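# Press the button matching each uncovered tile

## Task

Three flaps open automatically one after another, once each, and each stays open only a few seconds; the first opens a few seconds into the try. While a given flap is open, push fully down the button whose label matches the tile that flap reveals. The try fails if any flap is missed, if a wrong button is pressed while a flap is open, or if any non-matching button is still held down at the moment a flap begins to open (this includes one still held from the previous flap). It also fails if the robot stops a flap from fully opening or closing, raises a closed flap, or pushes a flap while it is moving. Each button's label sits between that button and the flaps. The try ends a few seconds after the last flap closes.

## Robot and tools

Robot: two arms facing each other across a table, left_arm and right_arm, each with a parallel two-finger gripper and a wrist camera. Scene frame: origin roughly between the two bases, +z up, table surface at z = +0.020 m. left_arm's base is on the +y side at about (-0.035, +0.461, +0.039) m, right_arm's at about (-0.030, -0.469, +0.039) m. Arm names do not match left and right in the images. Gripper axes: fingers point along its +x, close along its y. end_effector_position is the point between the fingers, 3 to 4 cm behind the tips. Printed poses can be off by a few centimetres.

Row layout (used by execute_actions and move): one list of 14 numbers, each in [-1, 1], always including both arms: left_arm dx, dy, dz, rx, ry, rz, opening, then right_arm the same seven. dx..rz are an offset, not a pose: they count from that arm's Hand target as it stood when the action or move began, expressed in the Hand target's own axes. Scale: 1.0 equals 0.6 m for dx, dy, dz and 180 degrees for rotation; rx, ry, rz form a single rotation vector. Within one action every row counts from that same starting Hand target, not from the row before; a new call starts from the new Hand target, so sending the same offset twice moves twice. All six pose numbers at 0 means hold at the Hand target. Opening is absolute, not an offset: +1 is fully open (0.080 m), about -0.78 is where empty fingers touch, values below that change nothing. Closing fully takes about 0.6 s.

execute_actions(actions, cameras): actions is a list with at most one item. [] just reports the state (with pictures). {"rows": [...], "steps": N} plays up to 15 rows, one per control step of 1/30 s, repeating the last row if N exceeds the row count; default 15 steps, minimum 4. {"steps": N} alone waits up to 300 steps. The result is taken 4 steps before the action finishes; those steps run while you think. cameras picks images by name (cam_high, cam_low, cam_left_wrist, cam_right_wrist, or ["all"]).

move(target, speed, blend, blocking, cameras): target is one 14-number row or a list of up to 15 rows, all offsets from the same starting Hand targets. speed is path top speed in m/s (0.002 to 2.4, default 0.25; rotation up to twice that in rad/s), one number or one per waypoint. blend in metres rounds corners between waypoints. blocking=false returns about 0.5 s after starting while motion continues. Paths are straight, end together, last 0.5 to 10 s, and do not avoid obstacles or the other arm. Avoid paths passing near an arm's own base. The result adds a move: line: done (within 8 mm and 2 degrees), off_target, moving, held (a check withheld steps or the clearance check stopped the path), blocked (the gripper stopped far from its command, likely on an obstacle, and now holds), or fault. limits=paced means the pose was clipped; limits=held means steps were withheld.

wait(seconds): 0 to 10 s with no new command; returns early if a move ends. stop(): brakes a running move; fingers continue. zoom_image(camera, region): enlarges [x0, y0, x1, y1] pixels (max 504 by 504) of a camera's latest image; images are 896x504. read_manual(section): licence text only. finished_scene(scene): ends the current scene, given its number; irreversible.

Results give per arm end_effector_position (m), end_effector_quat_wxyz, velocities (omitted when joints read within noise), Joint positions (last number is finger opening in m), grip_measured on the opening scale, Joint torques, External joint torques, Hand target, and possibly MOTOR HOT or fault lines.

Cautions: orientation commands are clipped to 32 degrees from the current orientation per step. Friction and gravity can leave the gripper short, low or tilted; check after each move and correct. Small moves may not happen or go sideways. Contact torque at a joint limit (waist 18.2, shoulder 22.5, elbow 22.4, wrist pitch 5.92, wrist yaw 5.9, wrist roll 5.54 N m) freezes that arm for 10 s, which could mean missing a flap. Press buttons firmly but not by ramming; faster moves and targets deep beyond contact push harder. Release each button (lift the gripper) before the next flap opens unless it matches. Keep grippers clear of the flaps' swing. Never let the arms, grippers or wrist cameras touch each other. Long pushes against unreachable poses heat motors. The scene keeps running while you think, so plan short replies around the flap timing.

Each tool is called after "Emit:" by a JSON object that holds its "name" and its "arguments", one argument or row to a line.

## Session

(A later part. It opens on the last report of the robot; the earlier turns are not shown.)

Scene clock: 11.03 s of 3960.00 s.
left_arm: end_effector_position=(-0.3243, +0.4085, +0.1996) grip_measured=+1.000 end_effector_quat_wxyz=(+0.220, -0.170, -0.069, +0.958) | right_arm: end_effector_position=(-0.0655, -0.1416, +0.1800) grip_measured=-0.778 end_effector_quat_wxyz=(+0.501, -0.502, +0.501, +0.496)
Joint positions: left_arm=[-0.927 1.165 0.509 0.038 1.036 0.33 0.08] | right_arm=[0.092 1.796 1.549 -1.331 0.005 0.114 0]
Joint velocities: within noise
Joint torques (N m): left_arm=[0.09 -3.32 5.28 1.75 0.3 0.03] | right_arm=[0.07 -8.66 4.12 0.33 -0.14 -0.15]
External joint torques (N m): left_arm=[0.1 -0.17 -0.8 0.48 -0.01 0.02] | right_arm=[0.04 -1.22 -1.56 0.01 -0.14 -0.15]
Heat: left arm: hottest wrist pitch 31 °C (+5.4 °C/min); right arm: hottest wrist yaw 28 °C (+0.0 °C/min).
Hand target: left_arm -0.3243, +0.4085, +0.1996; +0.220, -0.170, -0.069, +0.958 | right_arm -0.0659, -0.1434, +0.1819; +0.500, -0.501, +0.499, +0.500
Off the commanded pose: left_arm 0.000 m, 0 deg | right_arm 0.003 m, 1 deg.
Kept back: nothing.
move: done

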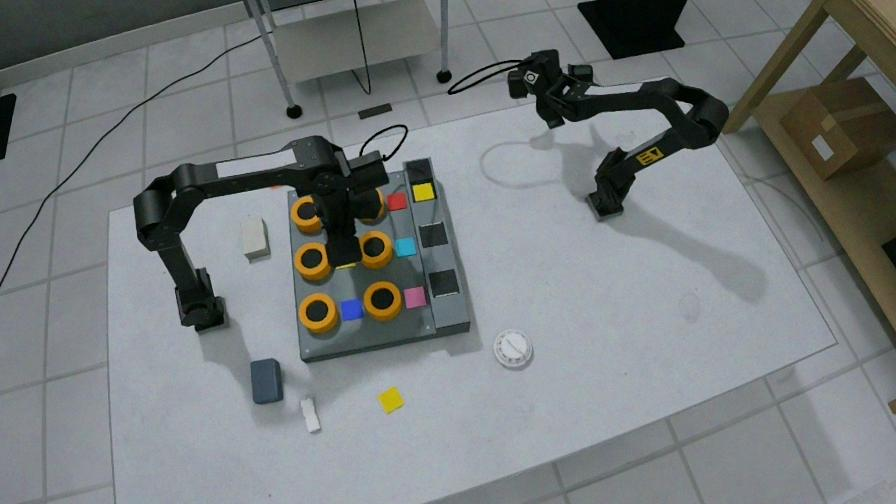

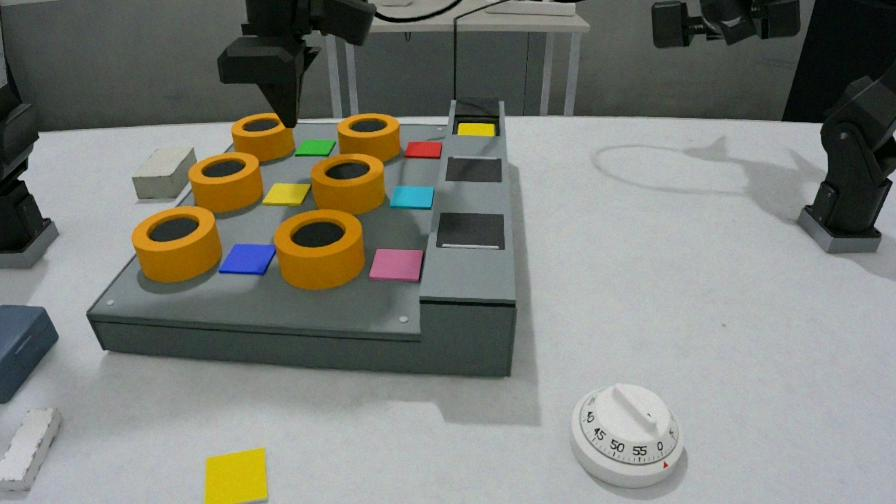

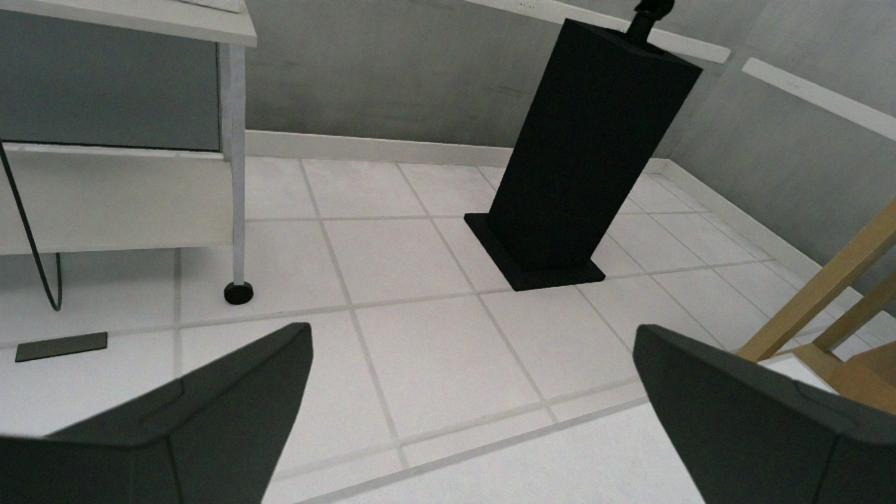

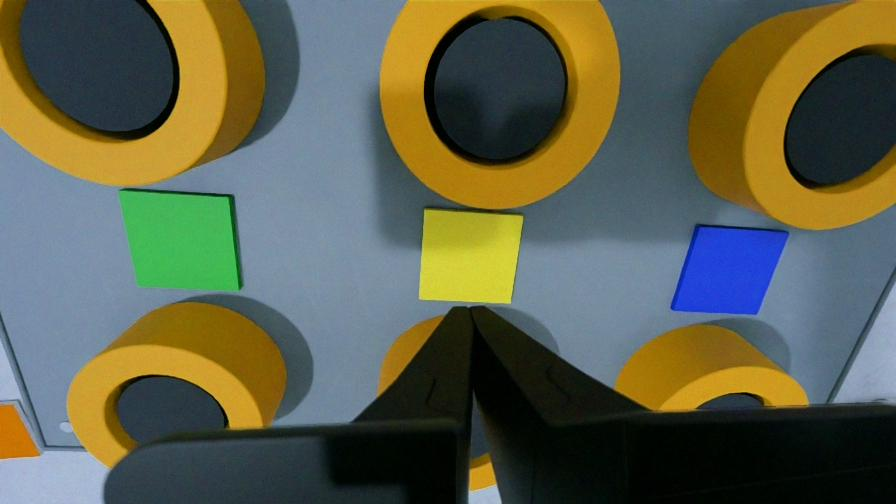

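Emit:
{"name": "move", "arguments": {
  "target": [
    [0,0,0,0,0,0,1,-0.005,0.0125,-0.108,0,0,0,-0.8],
    [0,0,0,0,0,0,1,0.145,0.0125,-0.108,0,0,0,-0.8]
  ],
  "speed": [0.35,0.15]
}}

Emit:
{"name": "zoom_image", "arguments": {
  "camera": "cam_low",
  "region": [80, 60, 540, 320]
}}

Scene clock: 12.53 s of 3960.00 s.
left_arm: end_effector_position=(-0.3243, +0.4085, +0.1996) grip_measured=+1.000 end_effector_quat_wxyz=(+0.220, -0.170, -0.069, +0.958) | right_arm: end_effector_position=(-0.0718, -0.2077, +0.1227) grip_measured=-0.778 end_effector_quat_wxyz=(+0.511, -0.487, +0.486, +0.515)
Joint positions: left_arm=[-0.927 1.165 0.509 0.038 1.036 0.33 0.08] | right_arm=[0.144 1.532 1.028 -1.013 0.006 0.158 0]
Joint velocities: within noise
Joint torques (N m): left_arm=[0.06 -3.41 5.29 1.74 0.3 0.03] | right_arm=[0.36 1.81 0.72 4.49 -0.13 0.2]
External joint torques (N m): left_arm=[0.07 -0.24 -0.82 0.46 -0.03 0.02] | right_arm=[0.35 7.06 -4.84 4.06 -0.13 0.2]
Heat: left arm: hottest wrist pitch 31 °C (+4.8 °C/min); right arm: hottest wrist pitch 28 °C (+9.6 °C/min).
Hand target: left_arm -0.3243, +0.4085, +0.1996; +0.220, -0.170, -0.069, +0.958 | right_arm -0.0732, -0.2083, +0.0950; +0.500, -0.501, +0.499, +0.500
Off the commanded pose: left_arm 0.000 m, 0 deg | right_arm 0.028 m, 3 deg.
Kept back: nothing.
move: off_target (right_arm)

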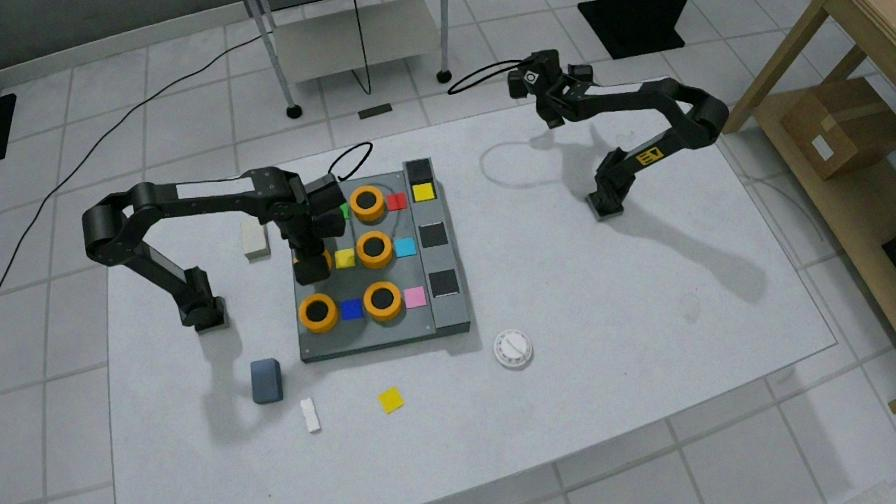

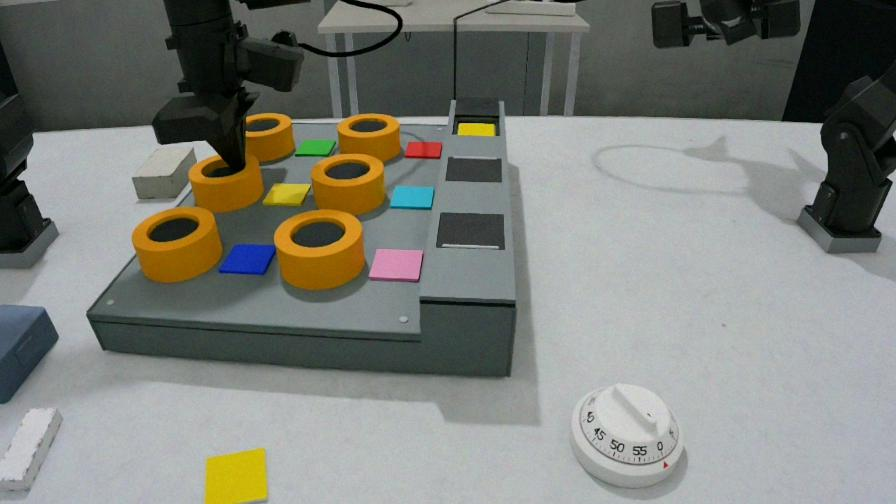

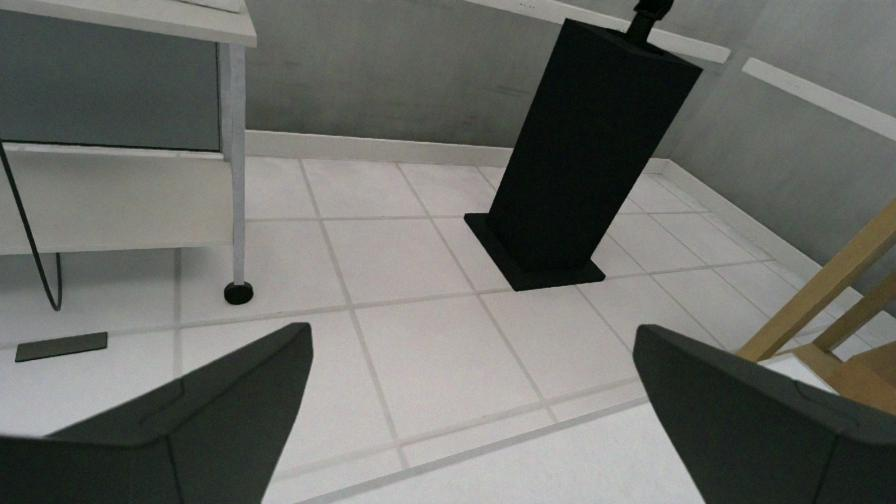

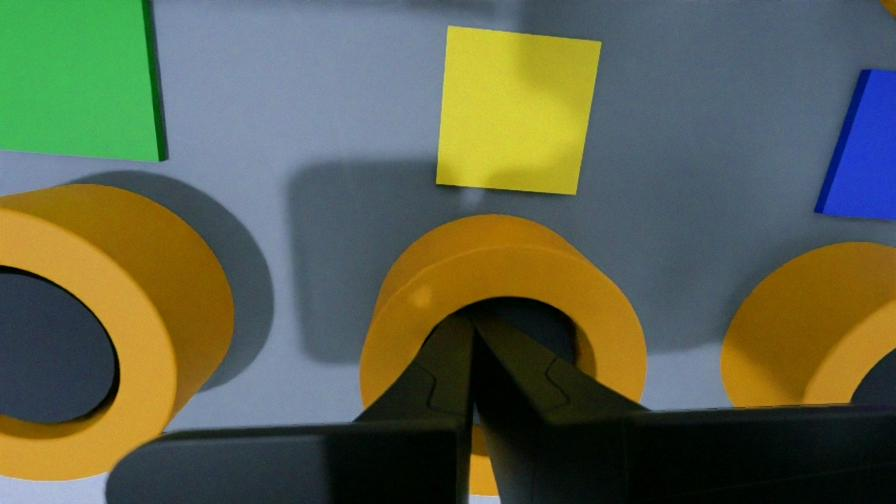

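Scaled by 1.096.

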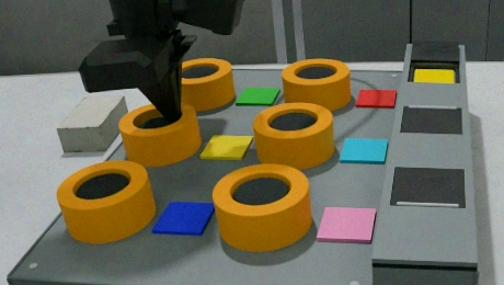

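Emit:
{"name": "move", "arguments": {
  "target": [0,0,0,0,0,0,1,0.028,0,-0.005,0,0,0,-0.8],
  "speed": 0.2
}}

Emit:
{"name": "zoom_image", "arguments": {
  "camera": "cam_low",
  "region": [80, 60, 540, 320]
}}

Scene clock: 13.50 s of 3960.00 s.
left_arm: end_effector_position=(-0.3243, +0.4085, +0.1996) grip_measured=+1.000 end_effector_quat_wxyz=(+0.220, -0.170, -0.069, +0.958) | right_arm: end_effector_position=(-0.0717, -0.2082, +0.1233) grip_measured=-0.778 end_effector_quat_wxyz=(+0.521, -0.473, +0.477, +0.527) end_effector_velocity=(-0.009, +0.052, +0.181) end_effector_angular_velocity=(+0.681, +0.118, +0.006)
Joint positions: left_arm=[-0.927 1.165 0.509 0.038 1.036 0.33 0.08] | right_arm=[0.144 1.493 0.991 -0.971 0.006 0.159 0]
Joint velocities: left_arm=[within noise] | right_arm=[-0.002 -0.549 0.178 -0.037 -0.007 -0.007 0]
Joint torques (N m): left_arm=[0.07 -3.3 5.24 1.75 0.31 0.03] | right_arm=[0.13 1.04 2.7 4.14 -0.09 0.12]
External joint torques (N m): left_arm=[0.09 -0.1 -0.88 0.47 -0.02 0.02] | right_arm=[0.27 10.88 -7.02 4.4 -0.12 0.16]
Heat: left arm: hottest wrist pitch 31 °C (+4.4 °C/min); right arm: hottest wrist pitch 30 °C (+17.8 °C/min).
Hand target: left_arm -0.3243, +0.4085, +0.1996; +0.220, -0.170, -0.069, +0.958 | right_arm -0.0714, -0.2102, +0.1188; +0.517, -0.478, +0.480, +0.522 (not the last commanded pose)
Off the commanded pose: left_arm 0.000 m, 0 deg | right_arm 0.045 m, 6 deg.
blocked (right_arm)
Kept back: nothing.
move: off_target (right_arm)

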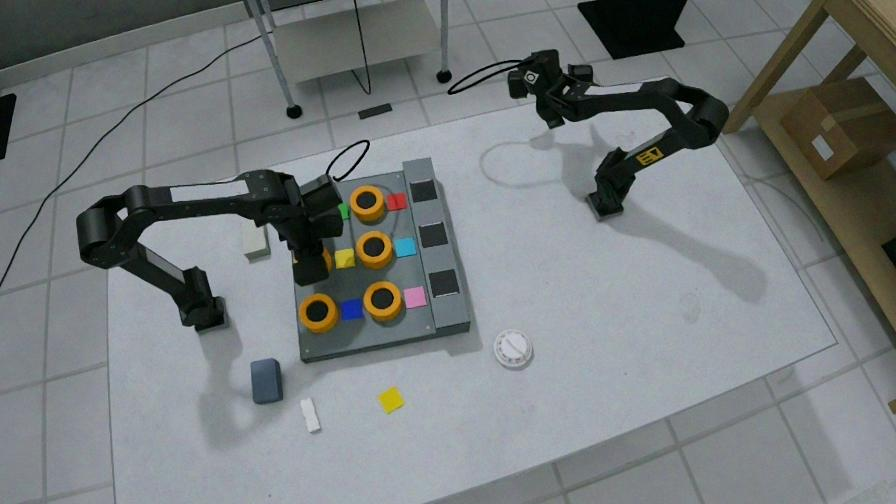

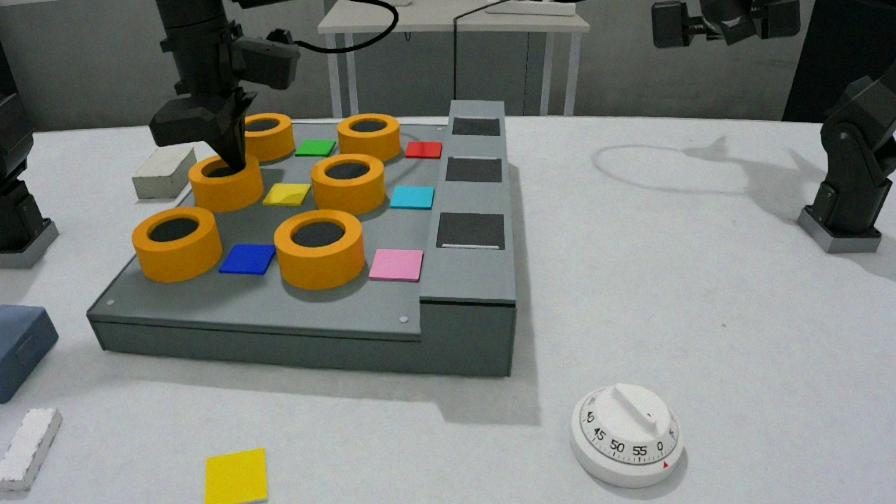

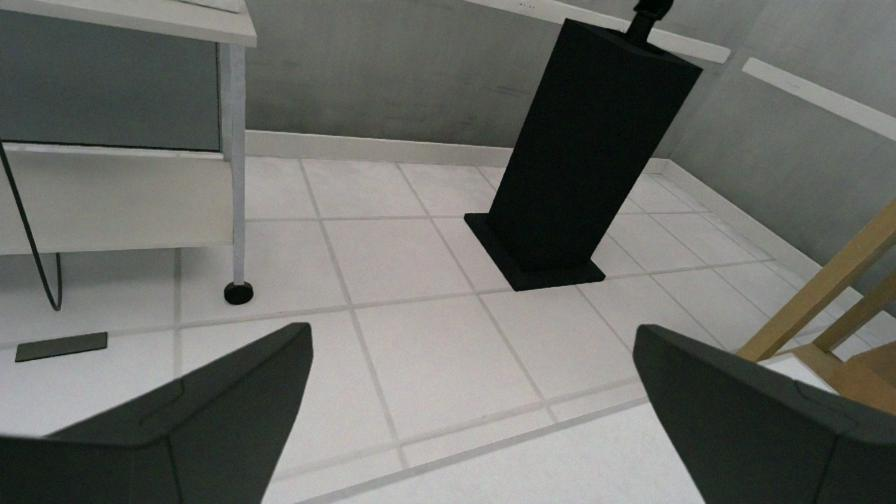

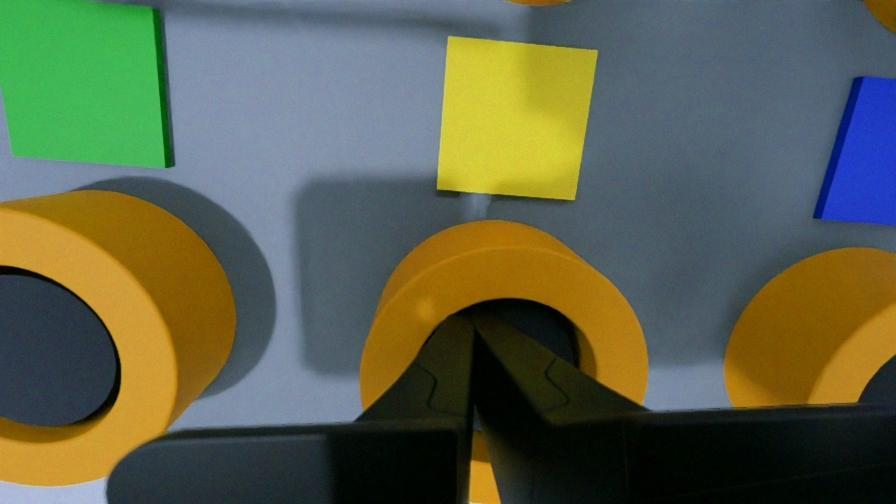

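Scaled by 1.096.

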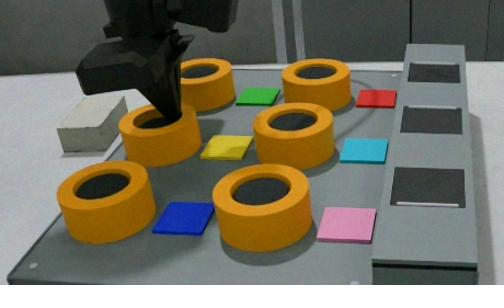

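Emit:
{"name": "move", "arguments": {
  "target": [
    [0,0,0,0,0,0,1,-0.108,0,0.009,0,0.026,0,-0.8],
    [0,0,0,0,0,0,1,-0.1,-0.009,0.12,0,0.026,0,-0.8]
  ],
  "speed": 0.4,
  "blend": 0.015
}}

Emit:
{"name": "zoom_image", "arguments": {
  "camera": "cam_low",
  "region": [80, 60, 540, 320]
}}

Scene clock: 14.80 s of 3960.00 s.
left_arm: end_effector_position=(-0.3243, +0.4085, +0.1996) grip_measured=+1.000 end_effector_quat_wxyz=(+0.220, -0.170, -0.069, +0.958) | right_arm: end_effector_position=(-0.0653, -0.1458, +0.1853) grip_measured=-0.778 end_effector_quat_wxyz=(+0.500, -0.499, +0.500, +0.501)
Joint positions: left_arm=[-0.927 1.165 0.509 0.038 1.036 0.33 0.08] | right_arm=[0.09 1.772 1.54 -1.337 -0.002 0.108 0]
Joint velocities: within noise
Joint torques (N m): left_arm=[0.07 -3.33 5.32 1.77 0.33 0.03] | right_arm=[-0.16 -5.92 6.01 0.11 -0.16 -0.14]
External joint torques (N m): left_arm=[0.04 -0.18 -0.8 0.49 0.02 0.02] | right_arm=[-0.16 1.25 0.36 -0.23 -0.16 -0.14]
Heat: left arm: hottest wrist pitch 31 °C (+4.1 °C/min); right arm: hottest wrist pitch 30 °C (+16.2 °C/min).
Hand target: left_arm -0.3243, +0.4085, +0.1996; +0.220, -0.170, -0.069, +0.958 | right_arm -0.0657, -0.1432, +0.1843; +0.497, -0.499, +0.501, +0.502
Off the commanded pose: left_arm 0.000 m, 0 deg | right_arm 0.003 m, 0 deg.
Kept back: nothing.
move: done

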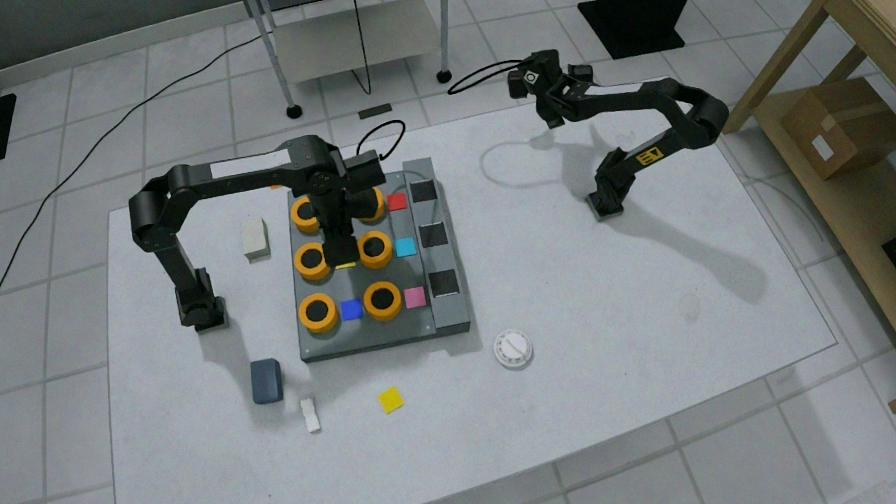

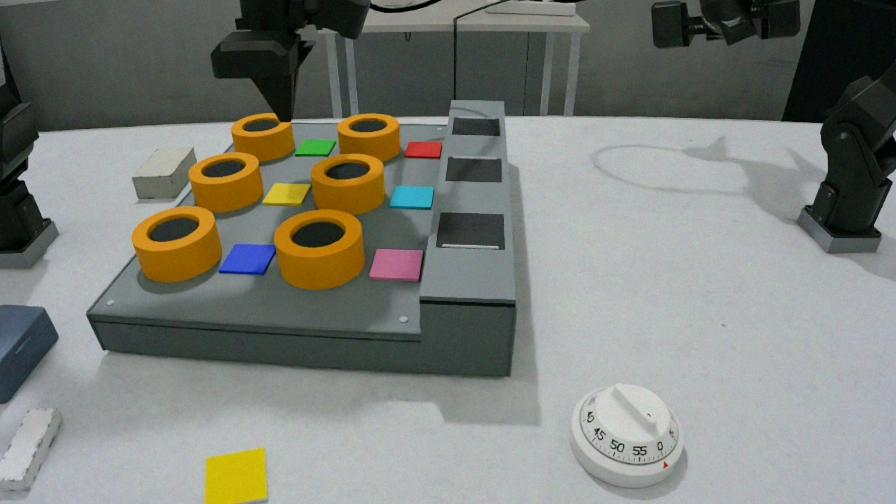

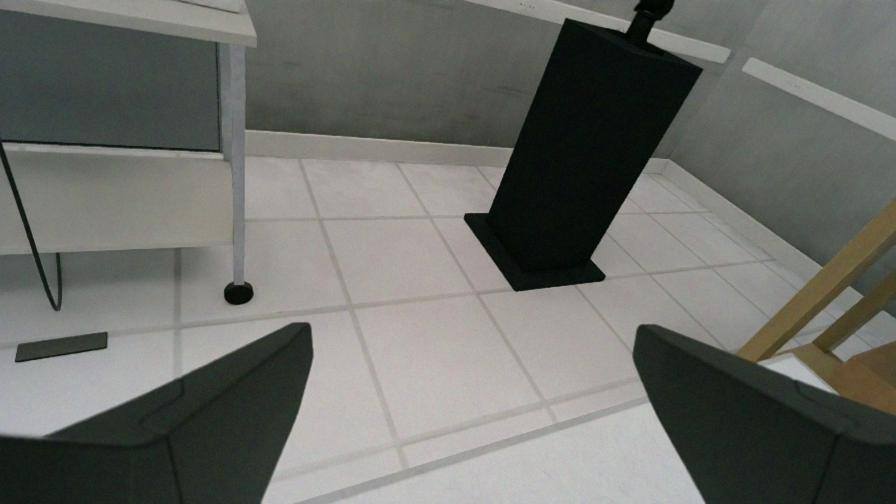

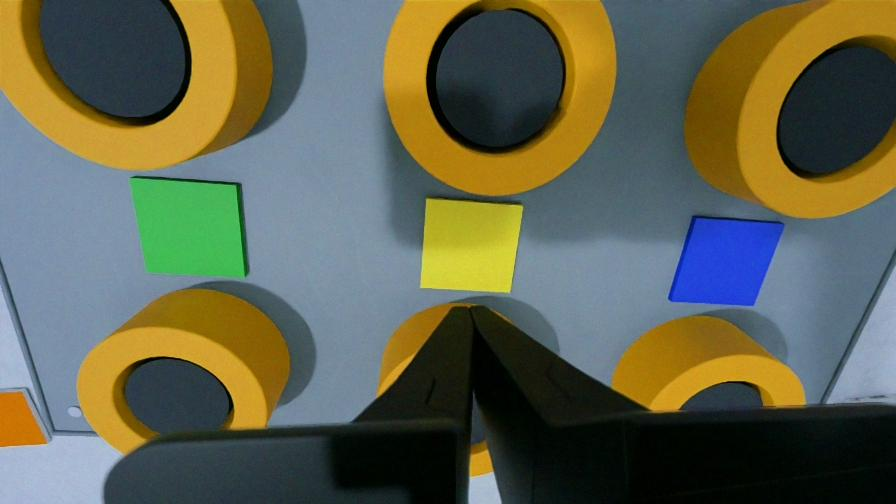

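Scaled by 1.096.

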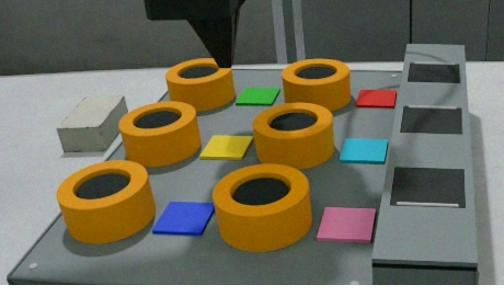

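Emit:
{"name": "wait", "arguments": {
  "seconds": 0.6,
  "cameras": ["cam_high","cam_low"]
}}

Scene clock: 15.47 s of 3960.00 s.
left_arm: end_effector_position=(-0.3243, +0.4085, +0.1996) grip_measured=+1.000 end_effector_quat_wxyz=(+0.220, -0.170, -0.069, +0.958) | right_arm: end_effector_position=(-0.0653, -0.1458, +0.1852) grip_measured=-0.778 end_effector_quat_wxyz=(+0.500, -0.499, +0.500, +0.501)
Joint positions: left_arm=[-0.927 1.165 0.509 0.038 1.036 0.33 0.08] | right_arm=[0.09 1.772 1.54 -1.337 -0.002 0.108 0]
Joint velocities: within noise
Joint torques (N m): left_arm=[0.04 -3.3 5.34 1.77 0.32 0.04] | right_arm=[-0.17 -5.98 6.02 0.08 -0.18 -0.12]
External joint torques (N m): left_arm=[0.04 -0.11 -0.81 0.47 0 0.03] | right_arm=[-0.09 1.21 0.35 -0.26 -0.19 -0.13]
Heat: left arm: hottest wrist pitch 31 °C (+3.9 °C/min); right arm: hottest wrist pitch 29 °C (+11.6 °C/min).
Hand target: left_arm -0.3243, +0.4085, +0.1996; +0.220, -0.170, -0.069, +0.958 | right_arm -0.0657, -0.1432, +0.1843; +0.497, -0.499, +0.501, +0.502
Off the commanded pose: left_arm 0.000 m, 0 deg | right_arm 0.003 m, 0 deg.
Steps of this call (1-20: nothing new was sent). Readings (end_effector_position of left_arm | right_arm):
1: (-0.3243, +0.4085, +0.1996) | (-0.0653, -0.1458, +0.1853)
2: (-0.3243, +0.4085, +0.1996) | (-0.0653, -0.1458, +0.1852)
4: (-0.3243, +0.4085, +0.1996) | (-0.0653, -0.1458, +0.1852)
8: (-0.3243, +0.4085, +0.1996) | (-0.0653, -0.1458, +0.1852)
20: the state above
Images, in order (width x height): cam_high 896x504, cam_low 896x504.

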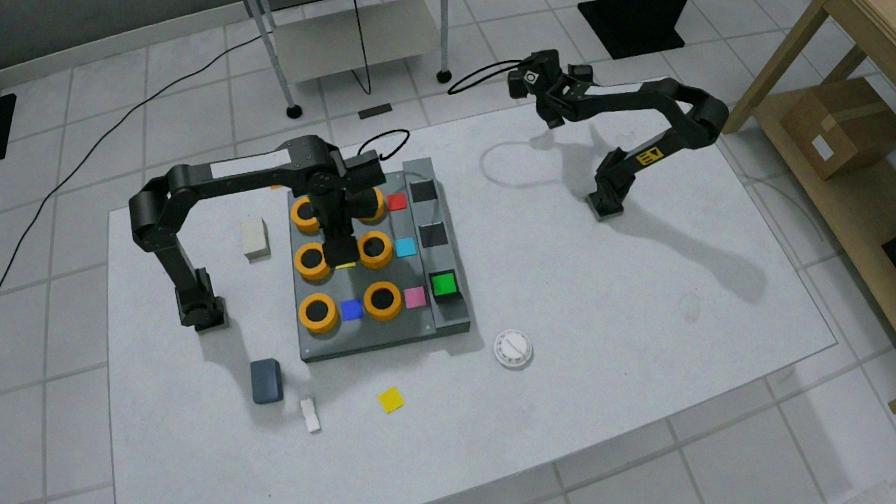

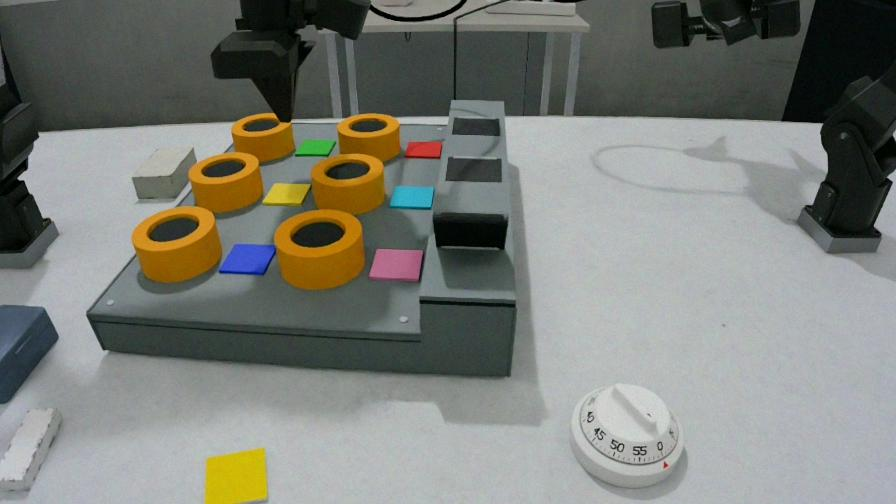

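Emit:
{"name": "move", "arguments": {
  "target": [
    [0,0,0,0,0,0,1,0,0.196,-0.1,0,0,0,-0.8],
    [0,0,0,0,0,0,1,0.157,0.196,-0.1,0,0,0,-0.8]
  ],
  "speed": [0.3,0.15]
}}

Emit:
{"name": "zoom_image", "arguments": {
  "camera": "cam_low",
  "region": [80, 60, 540, 320]
}}

Scene clock: 17.17 s of 3960.00 s.
left_arm: end_effector_position=(-0.3243, +0.4085, +0.1996) grip_measured=+1.000 end_effector_quat_wxyz=(+0.220, -0.170, -0.069, +0.958) | right_arm: end_effector_position=(-0.1861, -0.1988, +0.1231) grip_measured=-0.778 end_effector_quat_wxyz=(+0.502, -0.473, +0.494, +0.529) end_effector_velocity=(+0.003, -0.003, -0.001) end_effector_angular_velocity=(-0.001, +0.007, +0.001)
Joint positions: left_arm=[-0.927 1.165 0.509 0.038 1.036 0.33 0.08] | right_arm=[0.501 1.689 1.192 -0.995 -0.009 0.513 0]
Joint velocities: left_arm=[within noise] | right_arm=[-0.007 -0.017 -0.022 0.007 -0.007 -0.007 0]
Joint torques (N m): left_arm=[0.07 -3.24 5.32 1.76 0.33 0.05] | right_arm=[0.34 0.62 0.64 2.88 0.1 0.18]
External joint torques (N m): left_arm=[0.05 -0.07 -0.81 0.47 0.01 0.04] | right_arm=[0.33 7.07 -4.95 2.41 0.09 0.18]
Heat: left arm: hottest wrist pitch 31 °C (+3.5 °C/min); right arm: hottest wrist pitch 29 °C (+10.5 °C/min).
Hand target: left_arm -0.3243, +0.4085, +0.1996; +0.220, -0.170, -0.069, +0.958 | right_arm -0.1839, -0.2038, +0.0910; +0.497, -0.499, +0.501, +0.502
Off the commanded pose: left_arm 0.000 m, 0 deg | right_arm 0.033 m, 4 deg.
Kept back: nothing.
move: off_target (right_arm)

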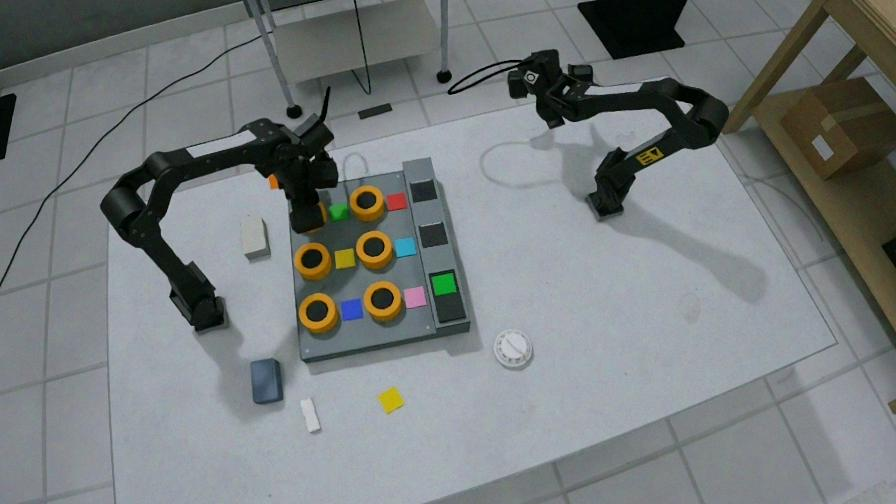

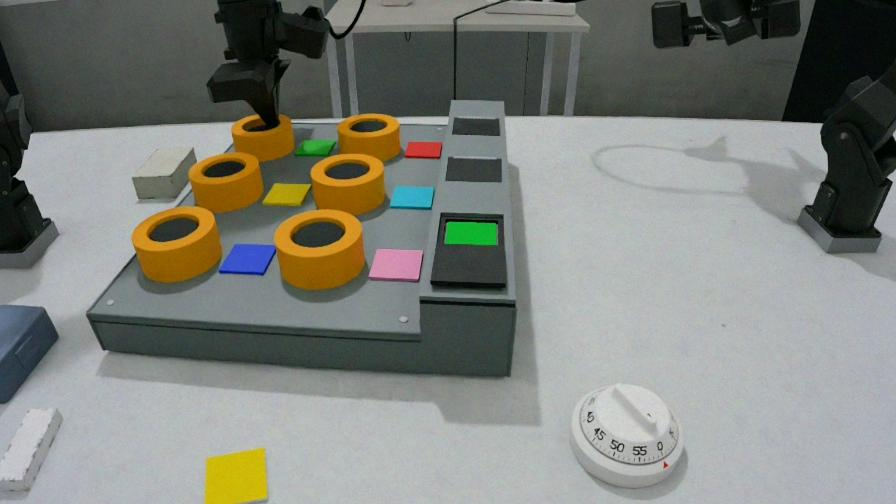

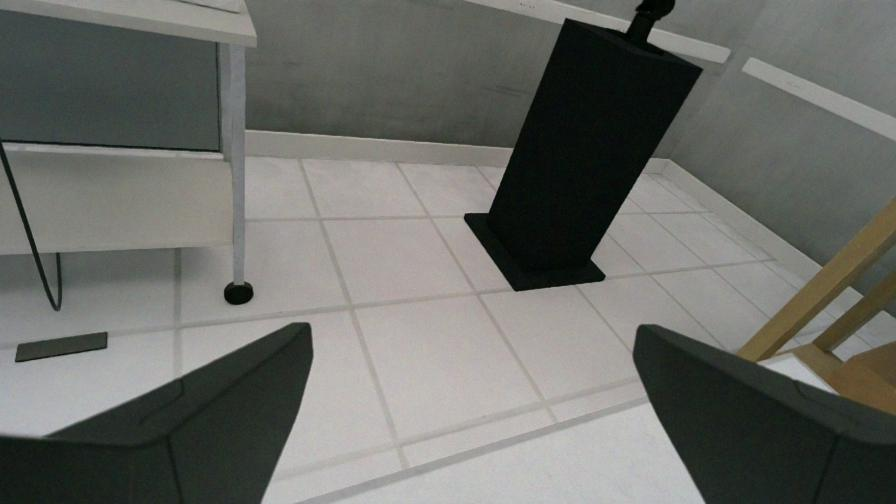

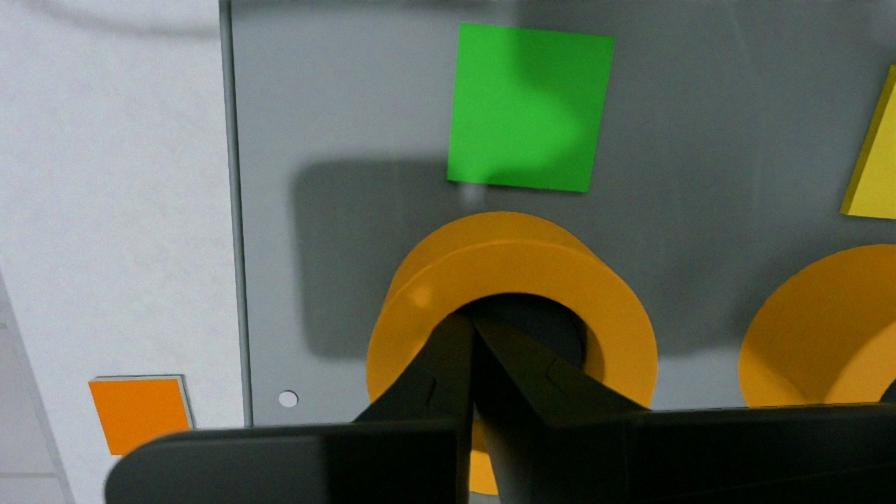

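Scaled by 1.096.

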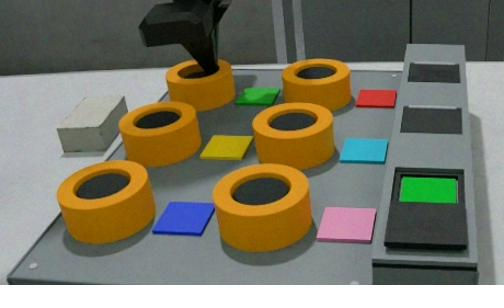

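Fully down. Release and wait for the end.

Emit:
{"name": "move", "arguments": {
  "target": [0,0,0,0,0,0,1,-0.165,0,0,0,0,0,-0.8],
  "speed": 0.2
}}

Emit:
{"name": "wait", "arguments": {
  "seconds": 6,
  "cameras": ["cam_low"]
}}

Emit:
{"name": "finished_scene", "arguments": {
  "scene": 1
}}

Scene clock: 18.33 s of 3960.00 s.
left_arm: end_effector_position=(-0.3243, +0.4085, +0.1996) grip_measured=+1.000 end_effector_quat_wxyz=(+0.220, -0.170, -0.069, +0.958) | right_arm: end_effector_position=(-0.1822, -0.2057, +0.1881) grip_measured=-0.778 end_effector_quat_wxyz=(+0.495, -0.502, +0.502, +0.501) end_effector_velocity=(+0.006, -0.008, +0.004) end_effector_angular_velocity=(-0.035, -0.012, +0.000)
Joint positions: left_arm=[-0.927 1.165 0.509 0.038 1.036 0.33 0.08] | right_arm=[0.501 1.696 1.463 -1.341 -0.009 0.513 0]
Joint velocities: left_arm=[within noise] | right_arm=[-0.007 -0.007 0.007 -0.051 -0.007 -0.007 0]
Joint torques (N m): left_arm=[0 -3.36 5.35 1.76 0.32 0.04] | right_arm=[0.11 -6.13 6.16 0.09 0.08 0.11]
External joint torques (N m): left_arm=[-0.02 -0.19 -0.76 0.48 0 0.02] | right_arm=[0.1 0.43 0.54 -0.24 0.06 0.11]
Heat: left arm: hottest wrist pitch 31 °C (+3.3 °C/min); right arm: hottest wrist pitch 30 °C (+13.1 °C/min).
Hand target: left_arm -0.3243, +0.4085, +0.1996; +0.220, -0.170, -0.069, +0.958 | right_arm -0.1832, -0.2036, +0.1900; +0.497, -0.499, +0.501, +0.502
Off the commanded pose: left_arm 0.000 m, 0 deg | right_arm 0.003 m, 0 deg.
Kept back: nothing.
move: done

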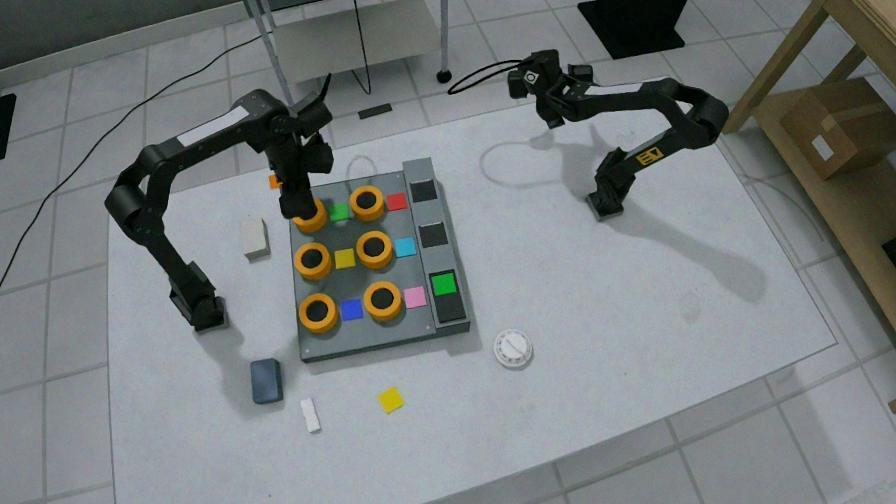

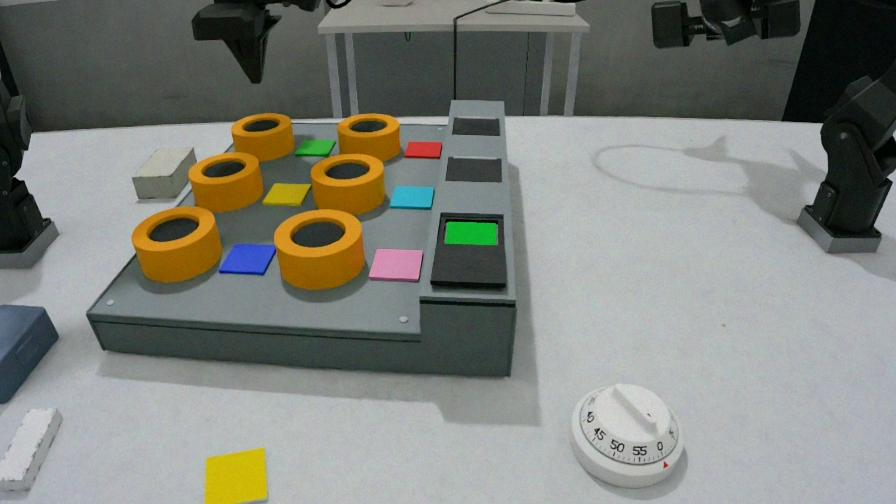

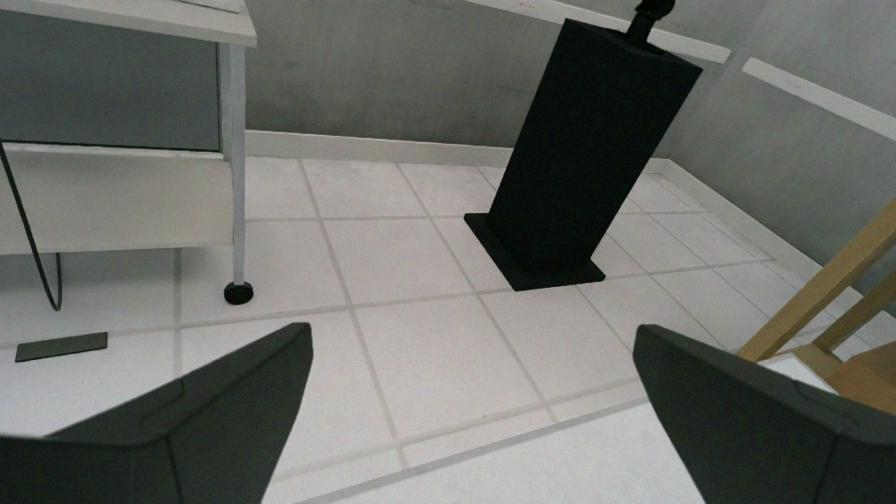

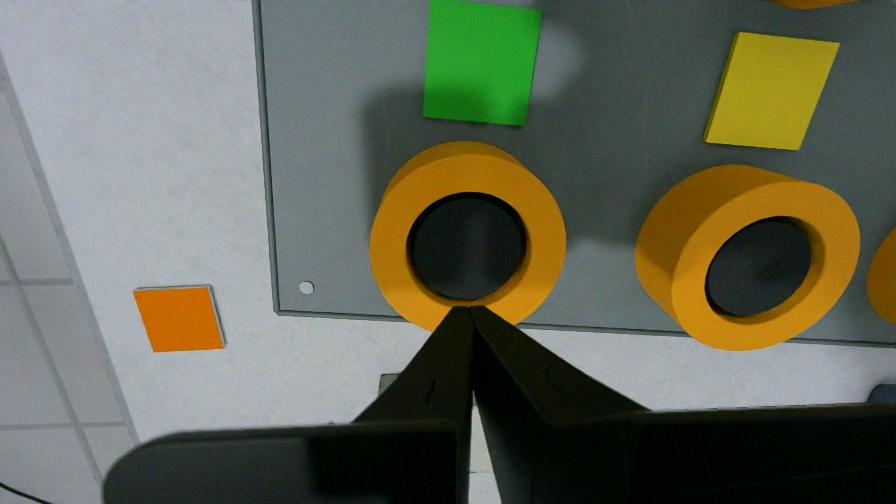

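Scene clock: 21.63 s of 3960.00 s.
left_arm: end_effector_position=(-0.3243, +0.4085, +0.1996) grip_measured=+1.000 end_effector_quat_wxyz=(+0.220, -0.170, -0.069, +0.958) | right_arm: end_effector_position=(-0.1822, -0.2056, +0.1884) grip_measured=-0.778 end_effector_quat_wxyz=(+0.495, -0.502, +0.502, +0.501)
Joint positions: left_arm=[-0.927 1.165 0.509 0.038 1.036 0.33 0.08] | right_arm=[0.501 1.696 1.464 -1.342 -0.009 0.513 0]
Joint velocities: within noise
Joint torques (N m): no reading
External joint torques (N m): no reading
Steps of this call (1-99: nothing new was sent). Readings (end_effector_position of left_arm | right_arm):
1: (-0.3243, +0.4085, +0.1996) | (-0.1822, -0.2056, +0.1882)
2: (-0.3243, +0.4085, +0.1996) | (-0.1822, -0.2057, +0.1882)
4: (-0.3243, +0.4085, +0.1996) | (-0.1822, -0.2056, +0.1883)
8: (-0.3243, +0.4085, +0.1996) | (-0.1822, -0.2057, +0.1883)
99: (-0.3243, +0.4085, +0.1996) | (-0.1822, -0.2057, +0.1883)
Images, in order (width x height): cam_low 896x504.
The task's run has ended: the event that ends the task has happened. This ends this scene only. If you have not yet called finished_scene for this scene, call it to go on to the next scene.

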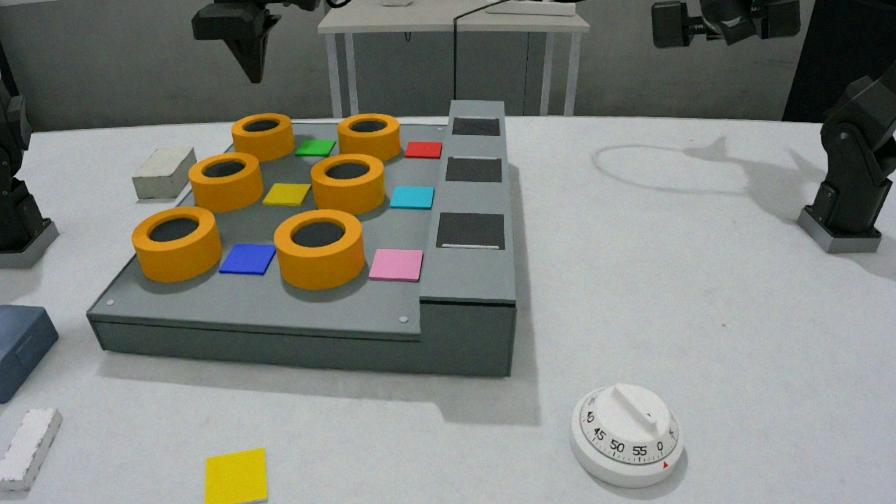

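The scene is finished: the task was done.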